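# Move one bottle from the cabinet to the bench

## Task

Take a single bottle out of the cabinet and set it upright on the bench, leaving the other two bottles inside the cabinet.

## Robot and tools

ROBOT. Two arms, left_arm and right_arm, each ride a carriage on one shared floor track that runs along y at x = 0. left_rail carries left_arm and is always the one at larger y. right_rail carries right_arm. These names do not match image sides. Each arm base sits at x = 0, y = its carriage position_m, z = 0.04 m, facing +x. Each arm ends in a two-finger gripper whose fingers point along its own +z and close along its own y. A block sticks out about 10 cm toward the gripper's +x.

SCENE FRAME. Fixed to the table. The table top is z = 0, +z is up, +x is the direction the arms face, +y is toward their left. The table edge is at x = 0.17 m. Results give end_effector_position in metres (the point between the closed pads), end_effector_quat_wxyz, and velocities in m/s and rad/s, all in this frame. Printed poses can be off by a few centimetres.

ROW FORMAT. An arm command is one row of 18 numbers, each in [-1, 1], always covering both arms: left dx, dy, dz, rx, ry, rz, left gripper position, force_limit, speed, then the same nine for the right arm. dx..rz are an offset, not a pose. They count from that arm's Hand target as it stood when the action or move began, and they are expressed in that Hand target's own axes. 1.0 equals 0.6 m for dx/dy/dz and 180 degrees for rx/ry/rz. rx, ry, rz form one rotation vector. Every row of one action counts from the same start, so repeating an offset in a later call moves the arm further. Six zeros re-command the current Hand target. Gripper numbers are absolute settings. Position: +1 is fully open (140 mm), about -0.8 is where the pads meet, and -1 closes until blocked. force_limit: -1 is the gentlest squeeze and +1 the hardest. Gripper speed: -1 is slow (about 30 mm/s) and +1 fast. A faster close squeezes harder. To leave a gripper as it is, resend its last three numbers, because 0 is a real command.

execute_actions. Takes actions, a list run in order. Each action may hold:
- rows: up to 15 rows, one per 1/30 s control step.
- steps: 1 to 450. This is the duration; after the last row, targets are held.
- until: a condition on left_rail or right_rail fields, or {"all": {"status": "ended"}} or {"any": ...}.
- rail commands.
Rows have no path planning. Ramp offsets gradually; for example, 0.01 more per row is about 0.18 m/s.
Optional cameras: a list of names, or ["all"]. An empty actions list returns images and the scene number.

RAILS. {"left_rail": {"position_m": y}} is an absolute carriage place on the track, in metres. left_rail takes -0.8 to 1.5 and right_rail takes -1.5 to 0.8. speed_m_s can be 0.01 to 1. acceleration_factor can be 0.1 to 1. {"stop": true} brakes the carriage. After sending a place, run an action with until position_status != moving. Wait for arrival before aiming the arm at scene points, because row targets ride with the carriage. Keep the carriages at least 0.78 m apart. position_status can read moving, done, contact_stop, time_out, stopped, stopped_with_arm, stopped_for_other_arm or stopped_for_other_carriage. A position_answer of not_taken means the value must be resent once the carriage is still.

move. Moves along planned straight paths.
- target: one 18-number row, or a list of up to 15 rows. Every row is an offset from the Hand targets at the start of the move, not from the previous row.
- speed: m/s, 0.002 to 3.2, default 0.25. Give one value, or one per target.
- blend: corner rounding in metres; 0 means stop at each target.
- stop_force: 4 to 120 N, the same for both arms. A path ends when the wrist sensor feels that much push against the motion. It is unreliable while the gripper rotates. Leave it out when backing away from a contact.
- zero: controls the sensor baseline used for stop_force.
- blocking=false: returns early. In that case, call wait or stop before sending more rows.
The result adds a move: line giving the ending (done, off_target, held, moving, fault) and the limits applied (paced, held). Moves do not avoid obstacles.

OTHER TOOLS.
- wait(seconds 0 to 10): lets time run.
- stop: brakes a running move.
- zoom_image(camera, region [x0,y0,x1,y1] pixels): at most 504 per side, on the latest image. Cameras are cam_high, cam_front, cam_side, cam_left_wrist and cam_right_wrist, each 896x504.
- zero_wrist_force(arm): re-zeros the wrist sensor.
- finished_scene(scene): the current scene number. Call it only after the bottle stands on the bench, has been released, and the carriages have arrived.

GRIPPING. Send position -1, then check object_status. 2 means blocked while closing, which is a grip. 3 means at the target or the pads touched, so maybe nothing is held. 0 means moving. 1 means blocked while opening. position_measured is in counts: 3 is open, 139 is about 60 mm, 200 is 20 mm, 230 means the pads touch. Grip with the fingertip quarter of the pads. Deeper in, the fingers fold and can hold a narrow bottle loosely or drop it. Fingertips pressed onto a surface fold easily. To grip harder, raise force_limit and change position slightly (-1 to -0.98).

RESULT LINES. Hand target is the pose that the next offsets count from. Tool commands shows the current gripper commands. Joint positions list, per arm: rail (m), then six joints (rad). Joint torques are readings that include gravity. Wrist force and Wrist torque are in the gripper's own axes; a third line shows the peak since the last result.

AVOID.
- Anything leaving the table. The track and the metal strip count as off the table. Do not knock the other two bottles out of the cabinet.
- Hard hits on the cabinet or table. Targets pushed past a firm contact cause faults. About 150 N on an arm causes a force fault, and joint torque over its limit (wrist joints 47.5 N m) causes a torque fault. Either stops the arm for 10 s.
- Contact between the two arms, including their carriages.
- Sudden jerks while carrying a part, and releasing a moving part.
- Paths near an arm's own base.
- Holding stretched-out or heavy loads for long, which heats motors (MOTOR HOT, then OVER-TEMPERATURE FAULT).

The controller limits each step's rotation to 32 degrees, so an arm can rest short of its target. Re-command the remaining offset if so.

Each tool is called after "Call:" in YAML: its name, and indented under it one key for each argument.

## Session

Call:
execute_actions:
  actions: []

Scene clock: 0.00 s.
left_arm: end_effector_position=(+0.3563, +1.0295, +0.5790) position_measured=3 object_status=3 end_effector_quat_wxyz=(+0.000, +0.000, +1.000, +0.000) | right_arm: end_effector_position=(+0.3563, -0.9868, +0.5790) position_measured=3 object_status=3 end_effector_quat_wxyz=(+0.000, +0.000, +1.000, +0.000)
Joint positions: left_arm=[0.951 -0.28 -2.157 1.821 -1.235 -1.571 -0.281] | right_arm=[-1.065 -0.281 -2.157 1.821 -1.235 -1.571 -0.28]
Joint velocities: within noise
Joint torques (N m): no reading
Wrist force (N): no reading
Wrist torque (N m): no reading
Wrist force, peak (N): no reading
Hand target: left_arm +0.3563, +1.0295, +0.5790; +0.000, +0.000, +1.000, +0.000 | right_arm +0.3563, -0.9868, +0.5790; +0.000, +0.000, +1.000, +0.000
Tool commands: left_gripper/position=+1.0 left_gripper/force_limit=+1.0 left_gripper/speed=+1.0 right_gripper/position=+1.0 right_gripper/force_limit=+1.0 right_gripper/speed=+1.0
left_rail: position_m=0.951 position_status=done
right_rail: position_m=-1.065 position_status=done

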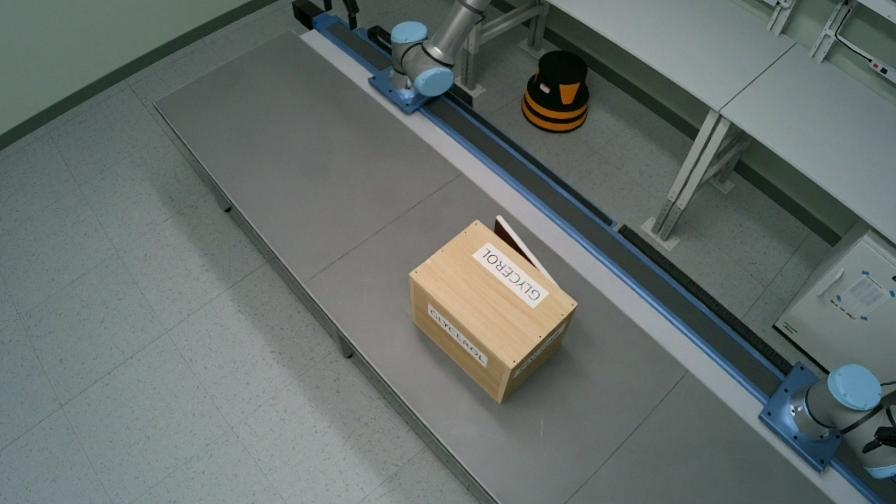

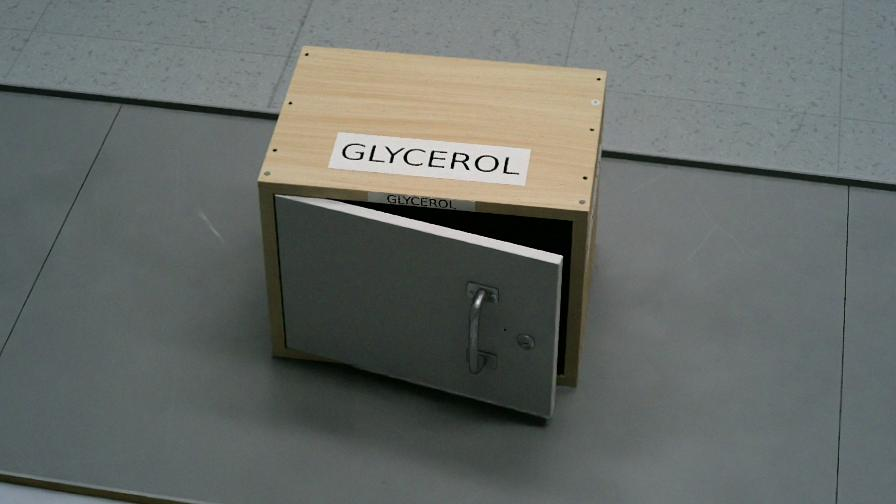

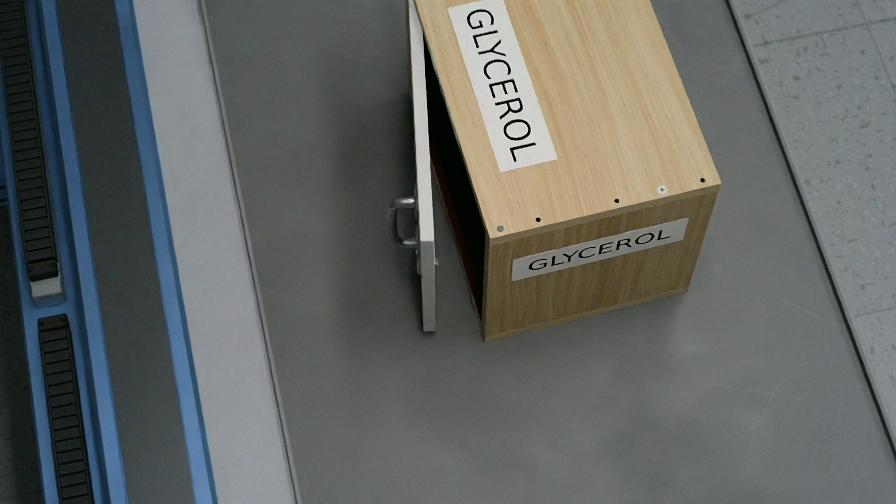

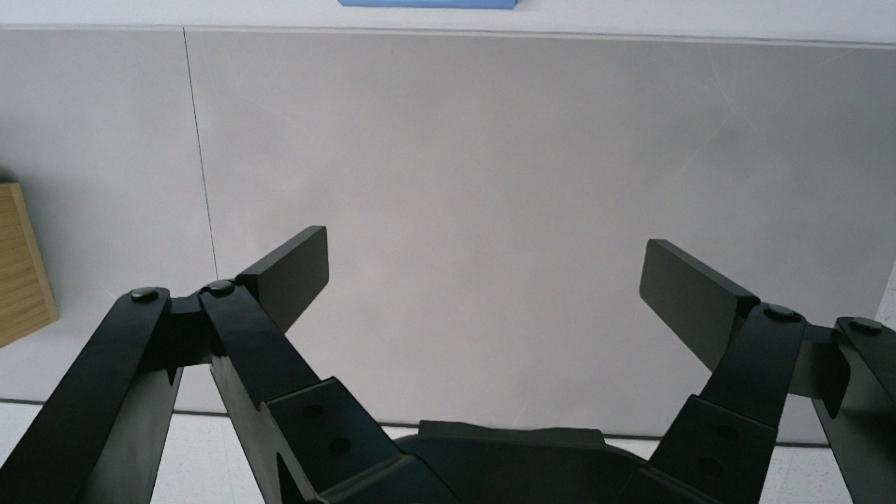

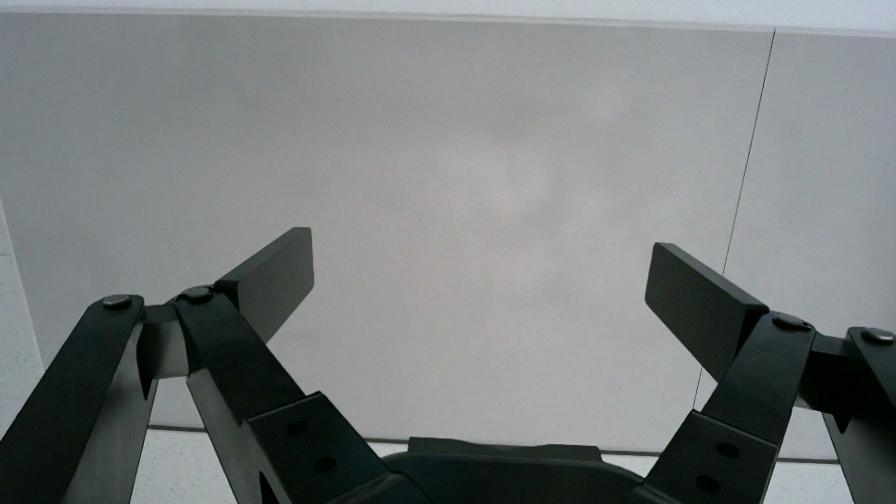

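Call:
execute_actions:
  actions:
    - {"right_rail":{"position_m":-0.467},"rows":[[0,0,0,0,0,0,1,1,1,0,0,0,0,0,0,-1,-1,1]],"steps":120,"until":{"right_rail":{"position_status":["!=","moving"]}}}

Call:
move:
  target: [0,0,0,0,0,0,1,1,1,-0.115,0.25,0.64,0,0,0,-1,-1,1]
  speed: 0.35
  cameras: ["cam_right_wrist"]

Scene clock: 18.10 s.
left_arm: end_effector_position=(+0.3563, +1.0295, +0.5790) position_measured=3 object_status=3 end_effector_quat_wxyz=(+0.000, +0.000, +1.000, +0.000) | right_arm: end_effector_position=(+0.3563, -0.3884, +0.5790) position_measured=236 object_status=3 end_effector_quat_wxyz=(+0.000, +0.000, +1.000, +0.000)
Joint positions: left_arm=[0.951 -0.28 -2.157 1.821 -1.235 -1.571 -0.281] | right_arm=[-0.467 -0.281 -2.157 1.821 -1.235 -1.571 -0.28]
Joint torques (N m): left_arm=[0.87 1.32 -48.72 -4.75 -0.14 0.23] | right_arm=[-2.21 0.3 -47.42 -4.95 0.21 0.51]
Wrist force (N): left_arm=[0.2 -0.1 -0.3] | right_arm=[0.5 -0.1 0.3]
Wrist torque (N m): left_arm=[-0.03 -0.03 0.01] | right_arm=[-0.03 -0.11 0.00]
Wrist force, peak (N): left_arm=[0.4 -0.3 -0.6] | right_arm=[-0.4 -3.7 -0.2]
Hand target: left_arm +0.3563, +1.0295, +0.5790; +0.000, +0.000, +1.000, +0.000 | right_arm +0.3563, -0.3884, +0.5790; +0.000, +0.000, +1.000, +0.000
Off the commanded pose: left_arm 0.000 m, 0 deg | right_arm 0.000 m, 0 deg.
left_rail: position_m=0.951 position_status=done
right_rail: position_m=-0.467 position_status=done

Scene clock: 20.10 s.
left_arm: end_effector_position=(+0.3563, +1.0295, +0.5790) position_measured=3 object_status=3 end_effector_quat_wxyz=(+0.000, +0.000, +1.000, +0.000) | right_arm: end_effector_position=(+0.4253, -0.2385, +0.1951) position_measured=236 object_status=3 end_effector_quat_wxyz=(+0.000, +0.000, +1.000, +0.000)
Joint positions: left_arm=[0.951 -0.28 -2.157 1.821 -1.235 -1.571 -0.281] | right_arm=[-0.467 0.124 -1.855 2.353 -2.069 -1.571 0.124]
Joint torques (N m): left_arm=[1.39 0.27 -48.06 -4.69 -0.03 0.43] | right_arm=[12.23 -10.3 -34 -8.01 -1.6 2.85]
Wrist force (N): left_arm=[0.5 -0.1 -0.3] | right_arm=[0.4 -0.1 0.2]
Wrist torque (N m): left_arm=[-0.03 -0.10 0.00] | right_arm=[0.00 -0.09 -0.13]
Wrist force, peak (N): left_arm=[0.1 0.0 -0.7] | right_arm=[-0.2 0.8 2.9]
Hand target: left_arm +0.3563, +1.0295, +0.5790; +0.000, +0.000, +1.000, +0.000 | right_arm +0.4254, -0.2384, +0.1950; +0.000, +0.000, +1.000, +0.000
Off the commanded pose: left_arm 0.000 m, 0 deg | right_arm 0.000 m, 0 deg.
left_rail: position_m=0.951 position_status=done
right_rail: position_m=-0.467 position_status=done
move: done
Images, in order (width x height): cam_right_wrist 896x504.

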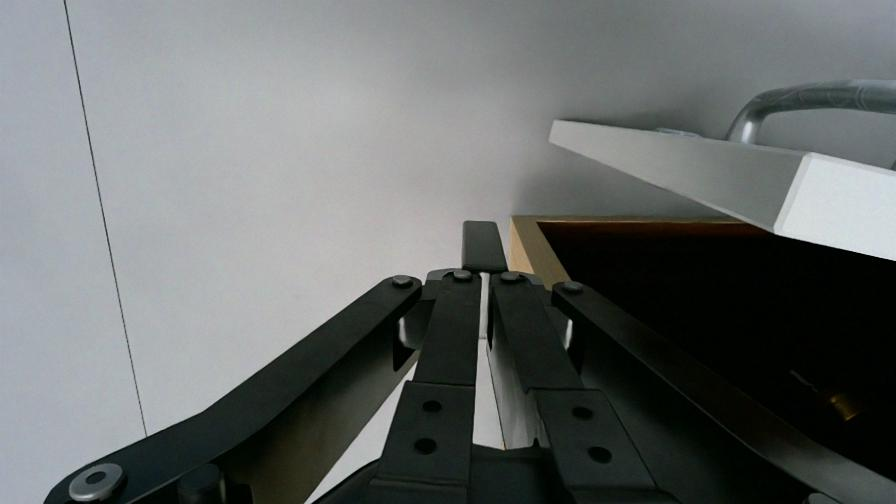

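Call:
move:
  target:
    - [0,0,0,0,0,0,1,1,1,0.042,0,0,0,0,0,-1,-1,1]
    - [0,0,0,0,0,0,1,1,1,0.042,0.2025,0,0,0,0,-1,-1,1]
    - [0,0,0,0,0,0,1,1,1,0.152,0.248,0,0,0,0,-1,-1,1]
    - [0,0,0,0,0,0,1,1,1,0.30,0.332,0,0,0,0,-1,-1,1]
    - [0,0,0,0,0,0,1,1,1,0.392,0.461,0,0,0,0,-1,-1,1]
    - [0,0,0,0,0,0,1,1,1,0.40,0.586,0,0,0,0,-1,-1,1]
    - [0,0,0,0,0,0,1,1,1,0.376,0.686,0,0,0,0,-1,-1,1]
  speed: 0.14
  blend: 0.03
  stop_force: 40

Call:
move:
  target:
    - [0,0,0,0,0,0,1,1,1,-0.083,-0.484,-0.175,0,0,-0.5,-1,-1,1]
    - [0,0,0,0,0,0,1,1,1,-0.2003,-0.417,-0.175,0,0,-1,-1,-1,1]
    - [0,0,0,0,0,0,1,1,1,-0.3337,-0.315,0.025,-0.546,0,0.838,0.25,-1,0]
  speed: 0.4
  blend: [0.03,0.02,0]
  cameras: ["cam_right_wrist","cam_front","cam_side"]

Scene clock: 36.27 s.
left_arm: end_effector_position=(+0.3563, +1.0295, +0.5790) position_measured=3 object_status=3 end_effector_quat_wxyz=(+0.000, +0.000, +1.000, +0.000) | right_arm: end_effector_position=(+0.1998, +0.1732, +0.1950) position_measured=236 object_status=3 end_effector_quat_wxyz=(+0.000, +0.000, +1.000, +0.000)
Joint positions: left_arm=[0.951 -0.28 -2.157 1.821 -1.235 -1.571 -0.281] | right_arm=[-0.467 1.006 -1.507 2.052 -2.116 -1.571 1.006]
Joint torques (N m): left_arm=[0.36 0.09 -48.72 -4.85 -0.29 0.27] | right_arm=[10.2 -37.22 -54.18 -2.04 -1.5 3.19]
Wrist force (N): left_arm=[0.5 -0.3 -0.4] | right_arm=[2.2 -3.1 -1.1]
Wrist torque (N m): left_arm=[-0.07 -0.11 0.00] | right_arm=[-0.38 -0.29 -0.18]
Wrist force, peak (N): left_arm=[0.5 -0.3 -0.4] | right_arm=[2.2 -3.1 -1.1]
Hand target: left_arm +0.3563, +1.0295, +0.5790; +0.000, +0.000, +1.000, +0.000 | right_arm +0.1998, +0.1732, +0.1950; +0.000, +0.000, +1.000, +0.000
Off the commanded pose: left_arm 0.000 m, 0 deg | right_arm 0.000 m, 0 deg.
left_rail: position_m=0.951 position_status=done
right_rail: position_m=-0.467 position_status=done
move: done; blend cut to 0.0126 m at target 1

Scene clock: 43.67 s.
left_arm: end_effector_position=(+0.3563, +1.0295, +0.5790) position_measured=3 object_status=3 end_effector_quat_wxyz=(+0.000, +0.000, +1.000, +0.000) | right_arm: end_effector_position=(+0.4000, -0.0158, +0.1800) position_measured=98 object_status=0 end_effector_quat_wxyz=(+0.000, +0.838, +0.000, +0.546)
Joint positions: left_arm=[0.951 -0.28 -2.157 1.821 -1.235 -1.571 -0.281] | right_arm=[-0.467 0.989 -1.17 2.544 -3.84 -2.441 -2.59]
Joint torques (N m): left_arm=[0.43 3.01 -48.69 -4.85 -0.36 0.21] | right_arm=[-17.05 -37.04 -18.97 -8.46 0.79 -2.28]
Wrist force (N): left_arm=[0.0 -0.1 -0.5] | right_arm=[0.6 -0.9 0.3]
Wrist torque (N m): left_arm=[-0.03 0.01 0.00] | right_arm=[-0.09 0.01 0.11]
Wrist force, peak (N): left_arm=[0.1 -0.4 -0.6] | right_arm=[1.7 -3.0 -0.8]
Hand target: left_arm +0.3563, +1.0295, +0.5790; +0.000, +0.000, +1.000, +0.000 | right_arm +0.4000, -0.0158, +0.1800; +0.000, +0.838, +0.000, +0.546
Off the commanded pose: left_arm 0.000 m, 0 deg | right_arm 0.000 m, 0 deg.
left_rail: position_m=0.951 position_status=done
right_rail: position_m=-0.467 position_status=done
move: done
Images, in order (width x height): cam_front 896x504, cam_side 896x504, cam_right_wrist 896x504.

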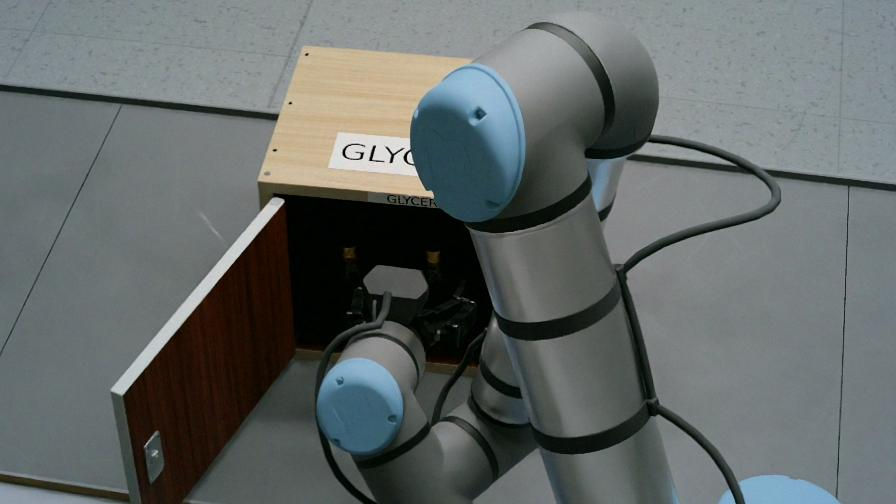

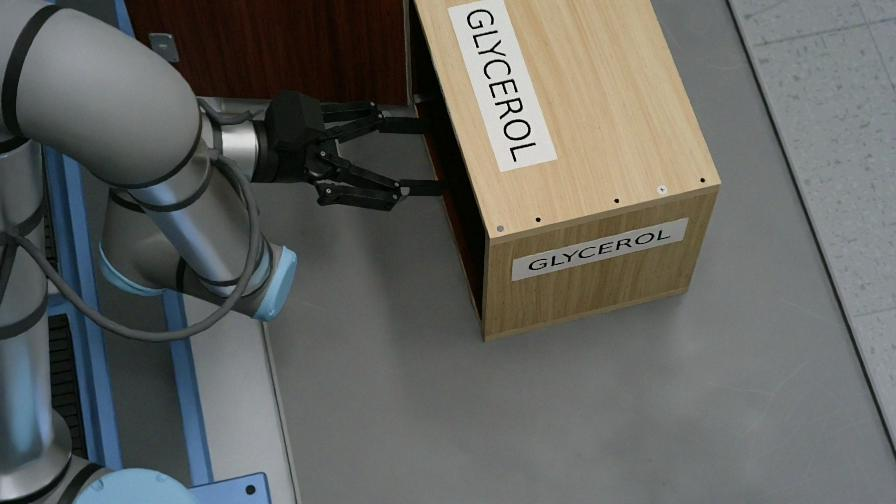

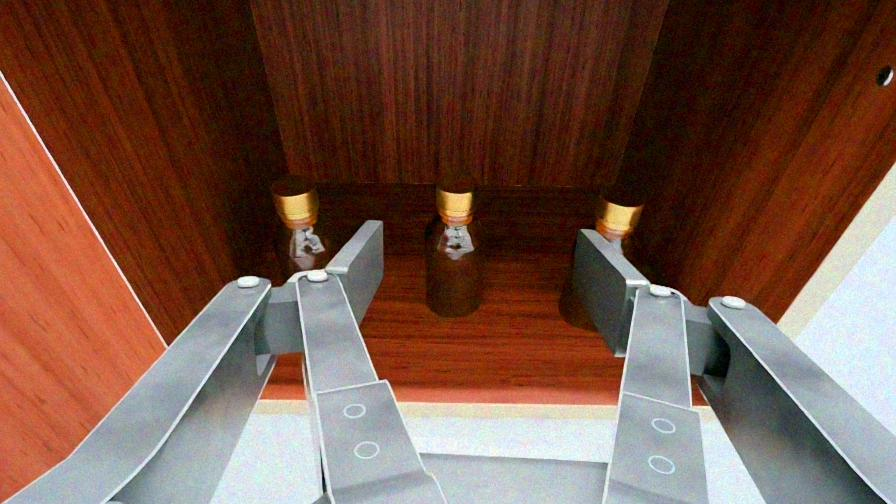

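Call:
move:
  target: [0,0,0,0,0,0,1,1,1,-0.091,-0.018,0.2315,0,0,0,0.25,-1,0]
  speed: 0.1
  stop_force: 12
  cameras: ["cam_right_wrist"]

Scene clock: 53.47 s.
left_arm: end_effector_position=(+0.3563, +1.0295, +0.5790) position_measured=3 object_status=3 end_effector_quat_wxyz=(+0.000, +0.000, +1.000, +0.000) | right_arm: end_effector_position=(+0.5050, -0.0051, +0.0739) position_measured=98 object_status=3 end_effector_quat_wxyz=(+0.000, +0.838, +0.000, +0.546)
Joint positions: left_arm=[0.951 -0.28 -2.157 1.821 -1.235 -1.571 -0.281] | right_arm=[-0.467 0.819 -0.853 2.421 -4.135 -2.303 -2.733]
Joint torques (N m): left_arm=[1.68 1.51 -49.14 -4.9 -0.74 0.16] | right_arm=[-16.57 -52.15 -15.21 -8.22 1.21 -2.39]
Wrist force (N): left_arm=[0.1 0.1 0.1] | right_arm=[0.4 -0.9 0.5]
Wrist torque (N m): left_arm=[0.02 -0.01 0.00] | right_arm=[-0.09 0.09 0.10]
Wrist force, peak (N): left_arm=[0.4 0.0 -0.7] | right_arm=[0.0 -1.2 1.6]
Hand target: left_arm +0.3563, +1.0295, +0.5790; +0.000, +0.000, +1.000, +0.000 | right_arm +0.5050, -0.0051, +0.0739; +0.000, +0.838, +0.000, +0.546
Off the commanded pose: left_arm 0.000 m, 0 deg | right_arm 0.000 m, 0 deg.
left_rail: position_m=0.951 position_status=done
right_rail: position_m=-0.467 position_status=done
move: done
Images, in order (width x height): cam_right_wrist 896x504.

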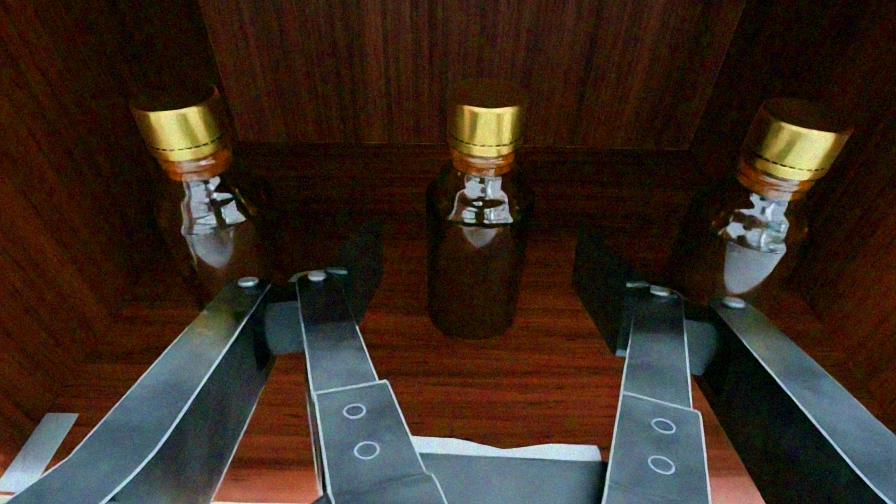

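Call:
move:
  target: [0,0,0,0,0,0,1,1,1,0.0159,0,0.0358,0,0,0,0.25,-1,-1]
  speed: 0.06

Call:
execute_actions:
  actions:
    - {"rows":[[0,0,0,0,0,0,1,1,1,0,0,0,0,0,0,-1,-0.7,-1]],"steps":60}
  cameras: ["cam_right_wrist"]

Scene clock: 60.50 s.
left_arm: end_effector_position=(+0.3563, +1.0295, +0.5790) position_measured=3 object_status=3 end_effector_quat_wxyz=(+0.000, +0.000, +1.000, +0.000) | right_arm: end_effector_position=(+0.5284, -0.0051, +0.0740) position_measured=98 object_status=3 end_effector_quat_wxyz=(+0.000, +0.838, +0.000, +0.546)
Joint positions: left_arm=[0.951 -0.28 -2.157 1.821 -1.235 -1.571 -0.281] | right_arm=[-0.467 0.784 -0.851 2.4 -4.133 -2.273 -2.758]
Joint torques (N m): left_arm=[0.33 1.17 -48.47 -5.23 -1.4 0.18] | right_arm=[-19.29 -52.22 -16.02 -1.22 1.68 -2.71]
Wrist force (N): left_arm=[0.1 -0.1 -0.3] | right_arm=[0.6 -1.3 0.6]
Wrist torque (N m): left_arm=[-0.03 -0.02 0.01] | right_arm=[-0.14 0.05 0.11]
Wrist force, peak (N): left_arm=[0.6 0.0 -0.7] | right_arm=[1.1 -1.5 1.0]
Hand target: left_arm +0.3563, +1.0295, +0.5790; +0.000, +0.000, +1.000, +0.000 | right_arm +0.5285, -0.0051, +0.0740; +0.000, +0.838, +0.000, +0.546
Off the commanded pose: left_arm 0.000 m, 0 deg | right_arm 0.000 m, 0 deg.
left_rail: position_m=0.951 position_status=done
right_rail: position_m=-0.467 position_status=done
move: done

Scene clock: 62.70 s.
left_arm: end_effector_position=(+0.3563, +1.0295, +0.5790) position_measured=3 object_status=3 end_effector_quat_wxyz=(+0.000, +0.000, +1.000, +0.000) | right_arm: end_effector_position=(+0.5285, -0.0050, +0.0740) position_measured=161 object_status=2 end_effector_quat_wxyz=(+0.000, +0.838, +0.000, +0.546)
Joint positions: left_arm=[0.951 -0.28 -2.157 1.821 -1.235 -1.571 -0.281] | right_arm=[-0.467 0.784 -0.851 2.4 -4.133 -2.273 -2.758]
Joint torques (N m): left_arm=[1.49 1.51 -49.4 -5.1 -1.04 0.03] | right_arm=[-14.17 -55.02 -6.34 -0.81 -1.79 -2.35]
Wrist force (N): left_arm=[0.1 0.3 -0.3] | right_arm=[3.2 -3.2 -1.0]
Wrist torque (N m): left_arm=[0.05 -0.02 0.00] | right_arm=[0.00 0.07 0.27]
Wrist force, peak (N): left_arm=[0.3 -0.5 -0.3] | right_arm=[3.8 -3.0 -0.8]
Hand target: left_arm +0.3563, +1.0295, +0.5790; +0.000, +0.000, +1.000, +0.000 | right_arm +0.5285, -0.0051, +0.0740; +0.000, +0.838, +0.000, +0.546
Off the commanded pose: left_arm 0.000 m, 0 deg | right_arm 0.000 m, 0 deg.
left_rail: position_m=0.951 position_status=done
right_rail: position_m=-0.467 position_status=done
Images, in order (width x height): cam_right_wrist 896x504.

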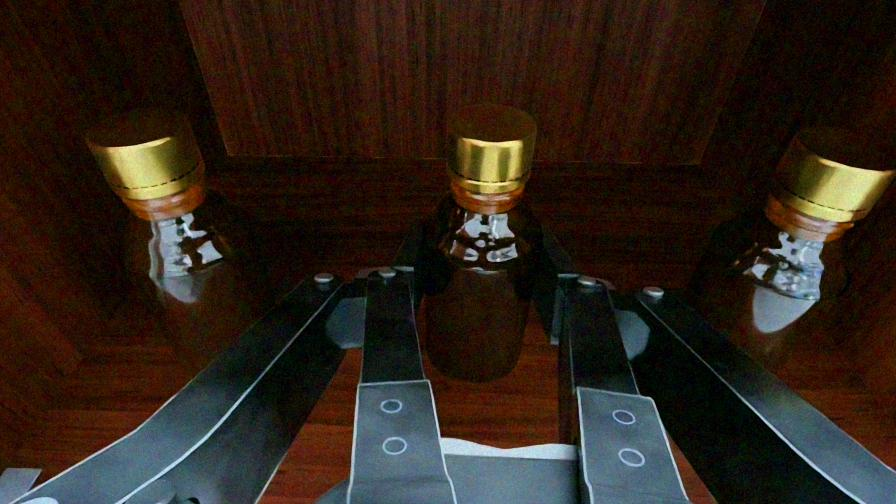

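Call:
move:
  target:
    - [0,0,0,0,0,0,1,1,1,0.0458,0,-0.0202,0,0,0,-1,-0.7,-1]
    - [0,0,0,0,0,0,1,1,1,-0.0643,0,-0.2695,0,0,0,-1,-0.7,-1]
  speed: [0.06,0.08]
  blend: 0.005
  cameras: ["cam_right_wrist"]

Scene clock: 72.97 s.
left_arm: end_effector_position=(+0.3563, +1.0295, +0.5790) position_measured=3 object_status=3 end_effector_quat_wxyz=(+0.000, +0.000, +1.000, +0.000) | right_arm: end_effector_position=(+0.3651, -0.0050, +0.1040) position_measured=161 object_status=2 end_effector_quat_wxyz=(+0.000, +0.838, +0.000, +0.546)
Joint positions: left_arm=[0.951 -0.28 -2.157 1.821 -1.235 -1.571 -0.281] | right_arm=[-0.467 1.072 -0.967 2.534 -3.963 -2.504 -2.503]
Joint torques (N m): left_arm=[1.22 1.56 -48.47 -5.22 -1.36 0.24] | right_arm=[13.07 -65.08 4.34 -1.75 -3.81 3.52]
Wrist force (N): left_arm=[0.1 -0.2 -0.2] | right_arm=[-1.8 -0.9 1.5]
Wrist torque (N m): left_arm=[-0.05 -0.03 0.00] | right_arm=[-0.05 0.03 -0.05]
Wrist force, peak (N): left_arm=[0.5 -0.2 -0.6] | right_arm=[3.8 -3.2 -1.3]
Hand target: left_arm +0.3563, +1.0295, +0.5790; +0.000, +0.000, +1.000, +0.000 | right_arm +0.3650, -0.0050, +0.1040; +0.000, +0.838, +0.000, +0.546
Off the commanded pose: left_arm 0.000 m, 0 deg | right_arm 0.000 m, 0 deg.
left_rail: position_m=0.951 position_status=done
right_rail: position_m=-0.467 position_status=done
move: done
Images, in order (width x height): cam_right_wrist 896x504.

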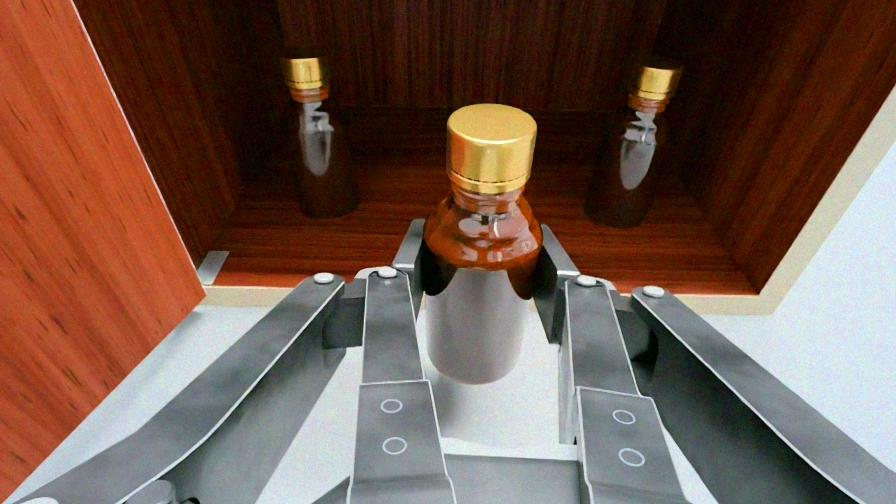

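Call:
execute_actions:
  actions:
    - {"right_rail":{"position_m":-0.867,"speed_m_s":0.3,"acceleration_factor":0.3},"steps":200,"until":{"right_rail":{"position_status":["!=","moving"]}}}

Call:
move:
  target:
    - [0,0,0,0,0,0,1,1,1,0.0673,0,0.1525,0,0,0,-1,-0.7,-1]
    - [0,0,0,0,0,0,1,1,1,0.0063,0,0.1795,0,0,0,-1,-0.7,-1]
  speed: [0.12,0.06]
  blend: 0.01

Call:
zero_wrist_force:
  arm: "right_arm"

Call:
move:
  target: [0,0,0,0,0,0,1,1,1,-0.0305,0,0.0135,0,0,0,-1,-0.7,-1]
  speed: 0.008
  stop_force: 5
  cameras: ["cam_right_wrist"]

Scene clock: 82.63 s.
left_arm: end_effector_position=(+0.3563, +1.0295, +0.5790) position_measured=3 object_status=3 end_effector_quat_wxyz=(+0.000, +0.000, +1.000, +0.000) | right_arm: end_effector_position=(+0.3650, -0.4050, +0.1040) position_measured=161 object_status=2 end_effector_quat_wxyz=(+0.000, +0.838, +0.000, +0.546)
Joint positions: left_arm=[0.951 -0.28 -2.157 1.821 -1.235 -1.571 -0.281] | right_arm=[-0.867 1.072 -0.967 2.534 -3.963 -2.504 -2.503]
Joint torques (N m): left_arm=[2.64 1.96 -49.61 -5.33 -1.38 0.18] | right_arm=[5.37 -59.58 -3.06 -3.12 -2.38 2.63]
Wrist force (N): left_arm=[0.4 0.0 -0.6] | right_arm=[-1.7 -1.0 1.4]
Wrist torque (N m): left_arm=[-0.01 -0.08 0.00] | right_arm=[-0.08 0.01 -0.05]
Wrist force, peak (N): left_arm=[0.7 0.2 -0.4] | right_arm=[-1.8 -2.6 1.0]
Hand target: left_arm +0.3563, +1.0295, +0.5790; +0.000, +0.000, +1.000, +0.000 | right_arm +0.3650, -0.4050, +0.1040; +0.000, +0.838, +0.000, +0.546
Tool commands: left_gripper/position=+1.0 left_gripper/force_limit=+1.0 left_gripper/speed=+1.0 right_gripper/position=-1.0 right_gripper/force_limit=-0.7 right_gripper/speed=-1.0
Off the commanded pose: left_arm 0.000 m, 0 deg | right_arm 0.000 m, 0 deg.
left_rail: position_m=0.951 position_status=done
right_rail: position_m=-0.867 speed_m_s=0.30 position_status=done

Scene clock: 84.63 s.
left_arm: end_effector_position=(+0.3563, +1.0295, +0.5790) position_measured=3 object_status=3 end_effector_quat_wxyz=(+0.000, +0.000, +1.000, +0.000) | right_arm: end_effector_position=(+0.4651, -0.4051, +0.0641) position_measured=161 object_status=2 end_effector_quat_wxyz=(+0.000, +0.838, +0.000, +0.546)
Joint positions: left_arm=[0.951 -0.28 -2.157 1.821 -1.235 -1.571 -0.281] | right_arm=[-0.867 0.884 -0.833 2.449 -4.149 -2.357 -2.683]
Joint torques (N m): left_arm=[0.77 1.72 -49.56 -5.67 -1.25 0.31] | right_arm=[-14.36 -52.6 -13.08 -9.22 0.86 -2.66]
Wrist force (N): left_arm=[-0.1 0.0 0.1] | right_arm=[-1.6 -1.0 1.7]
Wrist torque (N m): left_arm=[0.00 0.03 0.00] | right_arm=[-0.09 -0.01 0.10]
Wrist force, peak (N): left_arm=[0.6 -0.4 -0.2] | right_arm=[-2.7 -1.5 2.0]
Hand target: left_arm +0.3563, +1.0295, +0.5790; +0.000, +0.000, +1.000, +0.000 | right_arm +0.4651, -0.4051, +0.0640; +0.000, +0.838, +0.000, +0.546
Off the commanded pose: left_arm 0.000 m, 0 deg | right_arm 0.000 m, 0 deg.
left_rail: position_m=0.951 position_status=done
right_rail: position_m=-0.867 speed_m_s=0.30 position_status=done
move: done

Wrist force sensor zeroed.

Scene clock: 86.83 s.
left_arm: end_effector_position=(+0.3563, +1.0295, +0.5790) position_measured=3 object_status=3 end_effector_quat_wxyz=(+0.000, +0.000, +1.000, +0.000) | right_arm: end_effector_position=(+0.4651, -0.4050, +0.0559) position_measured=161 object_status=2 end_effector_quat_wxyz=(+0.000, +0.838, +0.000, +0.546)
Joint positions: left_arm=[0.951 -0.28 -2.157 1.821 -1.235 -1.571 -0.281] | right_arm=[-0.867 0.884 -0.813 2.445 -4.165 -2.357 -2.683]
Joint torques (N m): left_arm=[-0.18 2.36 -49.9 -5.39 -1.49 0.23] | right_arm=[-8.26 -71.16 6.8 -2.22 0.5 -1.38]
Wrist force (N, zeroed by zero_wrist_force on right_arm): left_arm=[0.0 0.0 -0.4] | right_arm=[0.3 0.3 0.0]
Wrist torque (N m, zeroed by zero_wrist_force on right_arm): left_arm=[0.00 0.00 0.00] | right_arm=[0.03 -0.13 0.00]
Wrist force, peak (N, zeroed by zero_wrist_force on right_arm): left_arm=[0.4 -0.2 -0.8] | right_arm=[9.3 1.6 -4.2]
Hand target: left_arm +0.3563, +1.0295, +0.5790; +0.000, +0.000, +1.000, +0.000 | right_arm +0.4651, -0.4050, +0.0559; +0.000, +0.838, +0.000, +0.546 (not the last commanded pose)
Off the commanded pose: left_arm 0.000 m, 0 deg | right_arm 0.012 m, 0 deg.
left_rail: position_m=0.951 position_status=done
right_rail: position_m=-0.867 speed_m_s=0.30 position_status=done
move: contact (right_arm)
Images, in order (width x height): cam_right_wrist 896x504.

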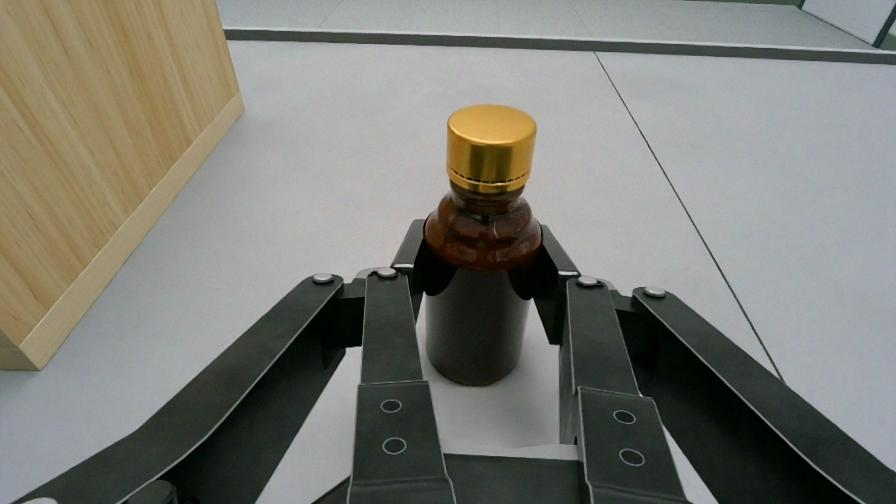

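Call:
execute_actions:
  actions:
    - {"rows":[[0,0,0,0,0,0,1,1,1,0,0,0,0,0,0,0.25,-1,-1]],"steps":60}

Call:
move:
  target:
    - [0,0,0,0,0,0,1,1,1,-0.0236,0.0,-0.0534,0,0,0,0.25,-1,-1]
    - [0,0,0,0,0,0,1,1,1,0.08,0.0,-0.16,0,0,0,0.25,-1,-1]
  speed: 0.12
  blend: 0.01
  cameras: ["cam_right_wrist","cam_front","cam_side"]

Scene clock: 93.50 s.
left_arm: end_effector_position=(+0.3563, +1.0295, +0.5790) position_measured=3 object_status=3 end_effector_quat_wxyz=(+0.000, +0.000, +1.000, +0.000) | right_arm: end_effector_position=(+0.4651, -0.4050, +0.0559) position_measured=98 object_status=3 end_effector_quat_wxyz=(+0.000, +0.838, +0.000, +0.546)
Joint positions: left_arm=[0.951 -0.28 -2.157 1.821 -1.235 -1.571 -0.281] | right_arm=[-0.867 0.884 -0.813 2.445 -4.165 -2.357 -2.683]
Joint torques (N m): left_arm=[0.37 1.43 -50.02 -5.77 -1.49 0.08] | right_arm=[3.14 -60.17 7.14 -5.59 0.45 -1.01]
Wrist force (N, zeroed by zero_wrist_force on right_arm): left_arm=[0.0 -0.1 0.0] | right_arm=[2.9 0.4 -1.2]
Wrist torque (N m, zeroed by zero_wrist_force on right_arm): left_arm=[-0.03 0.01 0.01] | right_arm=[0.09 -0.08 0.00]
Wrist force, peak (N, zeroed by zero_wrist_force on right_arm): left_arm=[0.4 -0.2 -0.7] | right_arm=[3.4 0.4 -1.1]
Hand target: left_arm +0.3563, +1.0295, +0.5790; +0.000, +0.000, +1.000, +0.000 | right_arm +0.4651, -0.4050, +0.0559; +0.000, +0.838, +0.000, +0.546
Off the commanded pose: left_arm 0.000 m, 0 deg | right_arm 0.000 m, 0 deg.
left_rail: position_m=0.951 position_status=done
right_rail: position_m=-0.867 speed_m_s=0.30 position_status=done

Scene clock: 95.17 s.
left_arm: end_effector_position=(+0.3563, +1.0295, +0.5790) position_measured=3 object_status=3 end_effector_quat_wxyz=(+0.000, +0.000, +1.000, +0.000) | right_arm: end_effector_position=(+0.3967, -0.4050, +0.1385) position_measured=98 object_status=3 end_effector_quat_wxyz=(+0.000, +0.838, +0.000, +0.546)
Joint positions: left_arm=[0.951 -0.28 -2.157 1.821 -1.235 -1.571 -0.281] | right_arm=[-0.867 1.009 -1.051 2.524 -3.922 -2.456 -2.571]
Joint torques (N m): left_arm=[0.99 1.27 -49.83 -5.67 -1.59 0.1] | right_arm=[12.12 -63.11 1.02 -1.36 -2.92 3.2]
Wrist force (N, zeroed by zero_wrist_force on right_arm): left_arm=[0.1 -0.2 -0.2] | right_arm=[2.8 0.8 -1.1]
Wrist torque (N m, zeroed by zero_wrist_force on right_arm): left_arm=[-0.06 -0.01 0.00] | right_arm=[0.17 -0.09 -0.15]
Wrist force, peak (N, zeroed by zero_wrist_force on right_arm): left_arm=[0.5 -0.4 -0.5] | right_arm=[3.6 0.8 -2.6]
Hand target: left_arm +0.3563, +1.0295, +0.5790; +0.000, +0.000, +1.000, +0.000 | right_arm +0.3966, -0.4050, +0.1386; +0.000, +0.838, +0.000, +0.546
Off the commanded pose: left_arm 0.000 m, 0 deg | right_arm 0.000 m, 0 deg.
left_rail: position_m=0.951 position_status=done
right_rail: position_m=-0.867 speed_m_s=0.30 position_status=done
move: done
Images, in order (width x height): cam_front 896x504, cam_side 896x504, cam_right_wrist 896x504.

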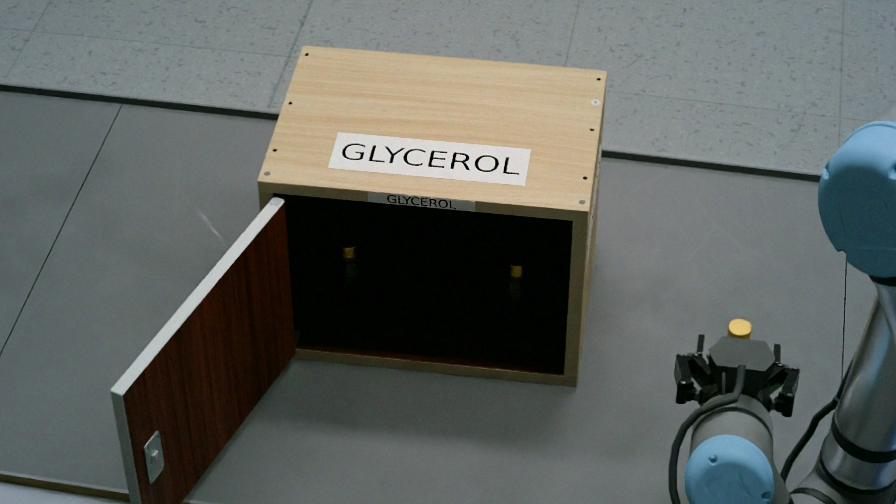

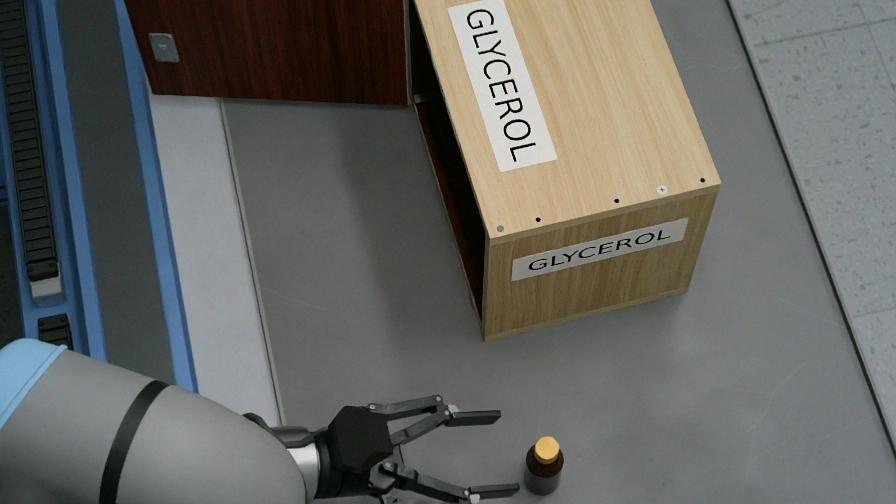

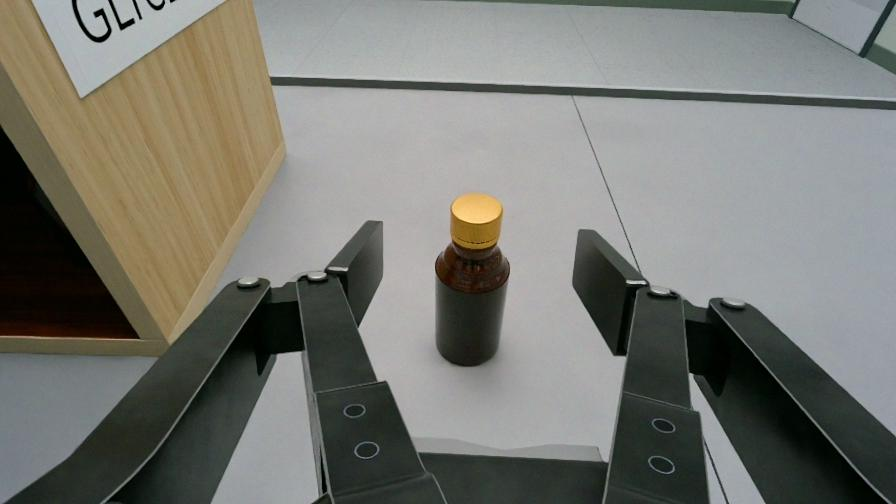

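Call:
finished_scene:
  scene: 2

The scene is finished: the task was done.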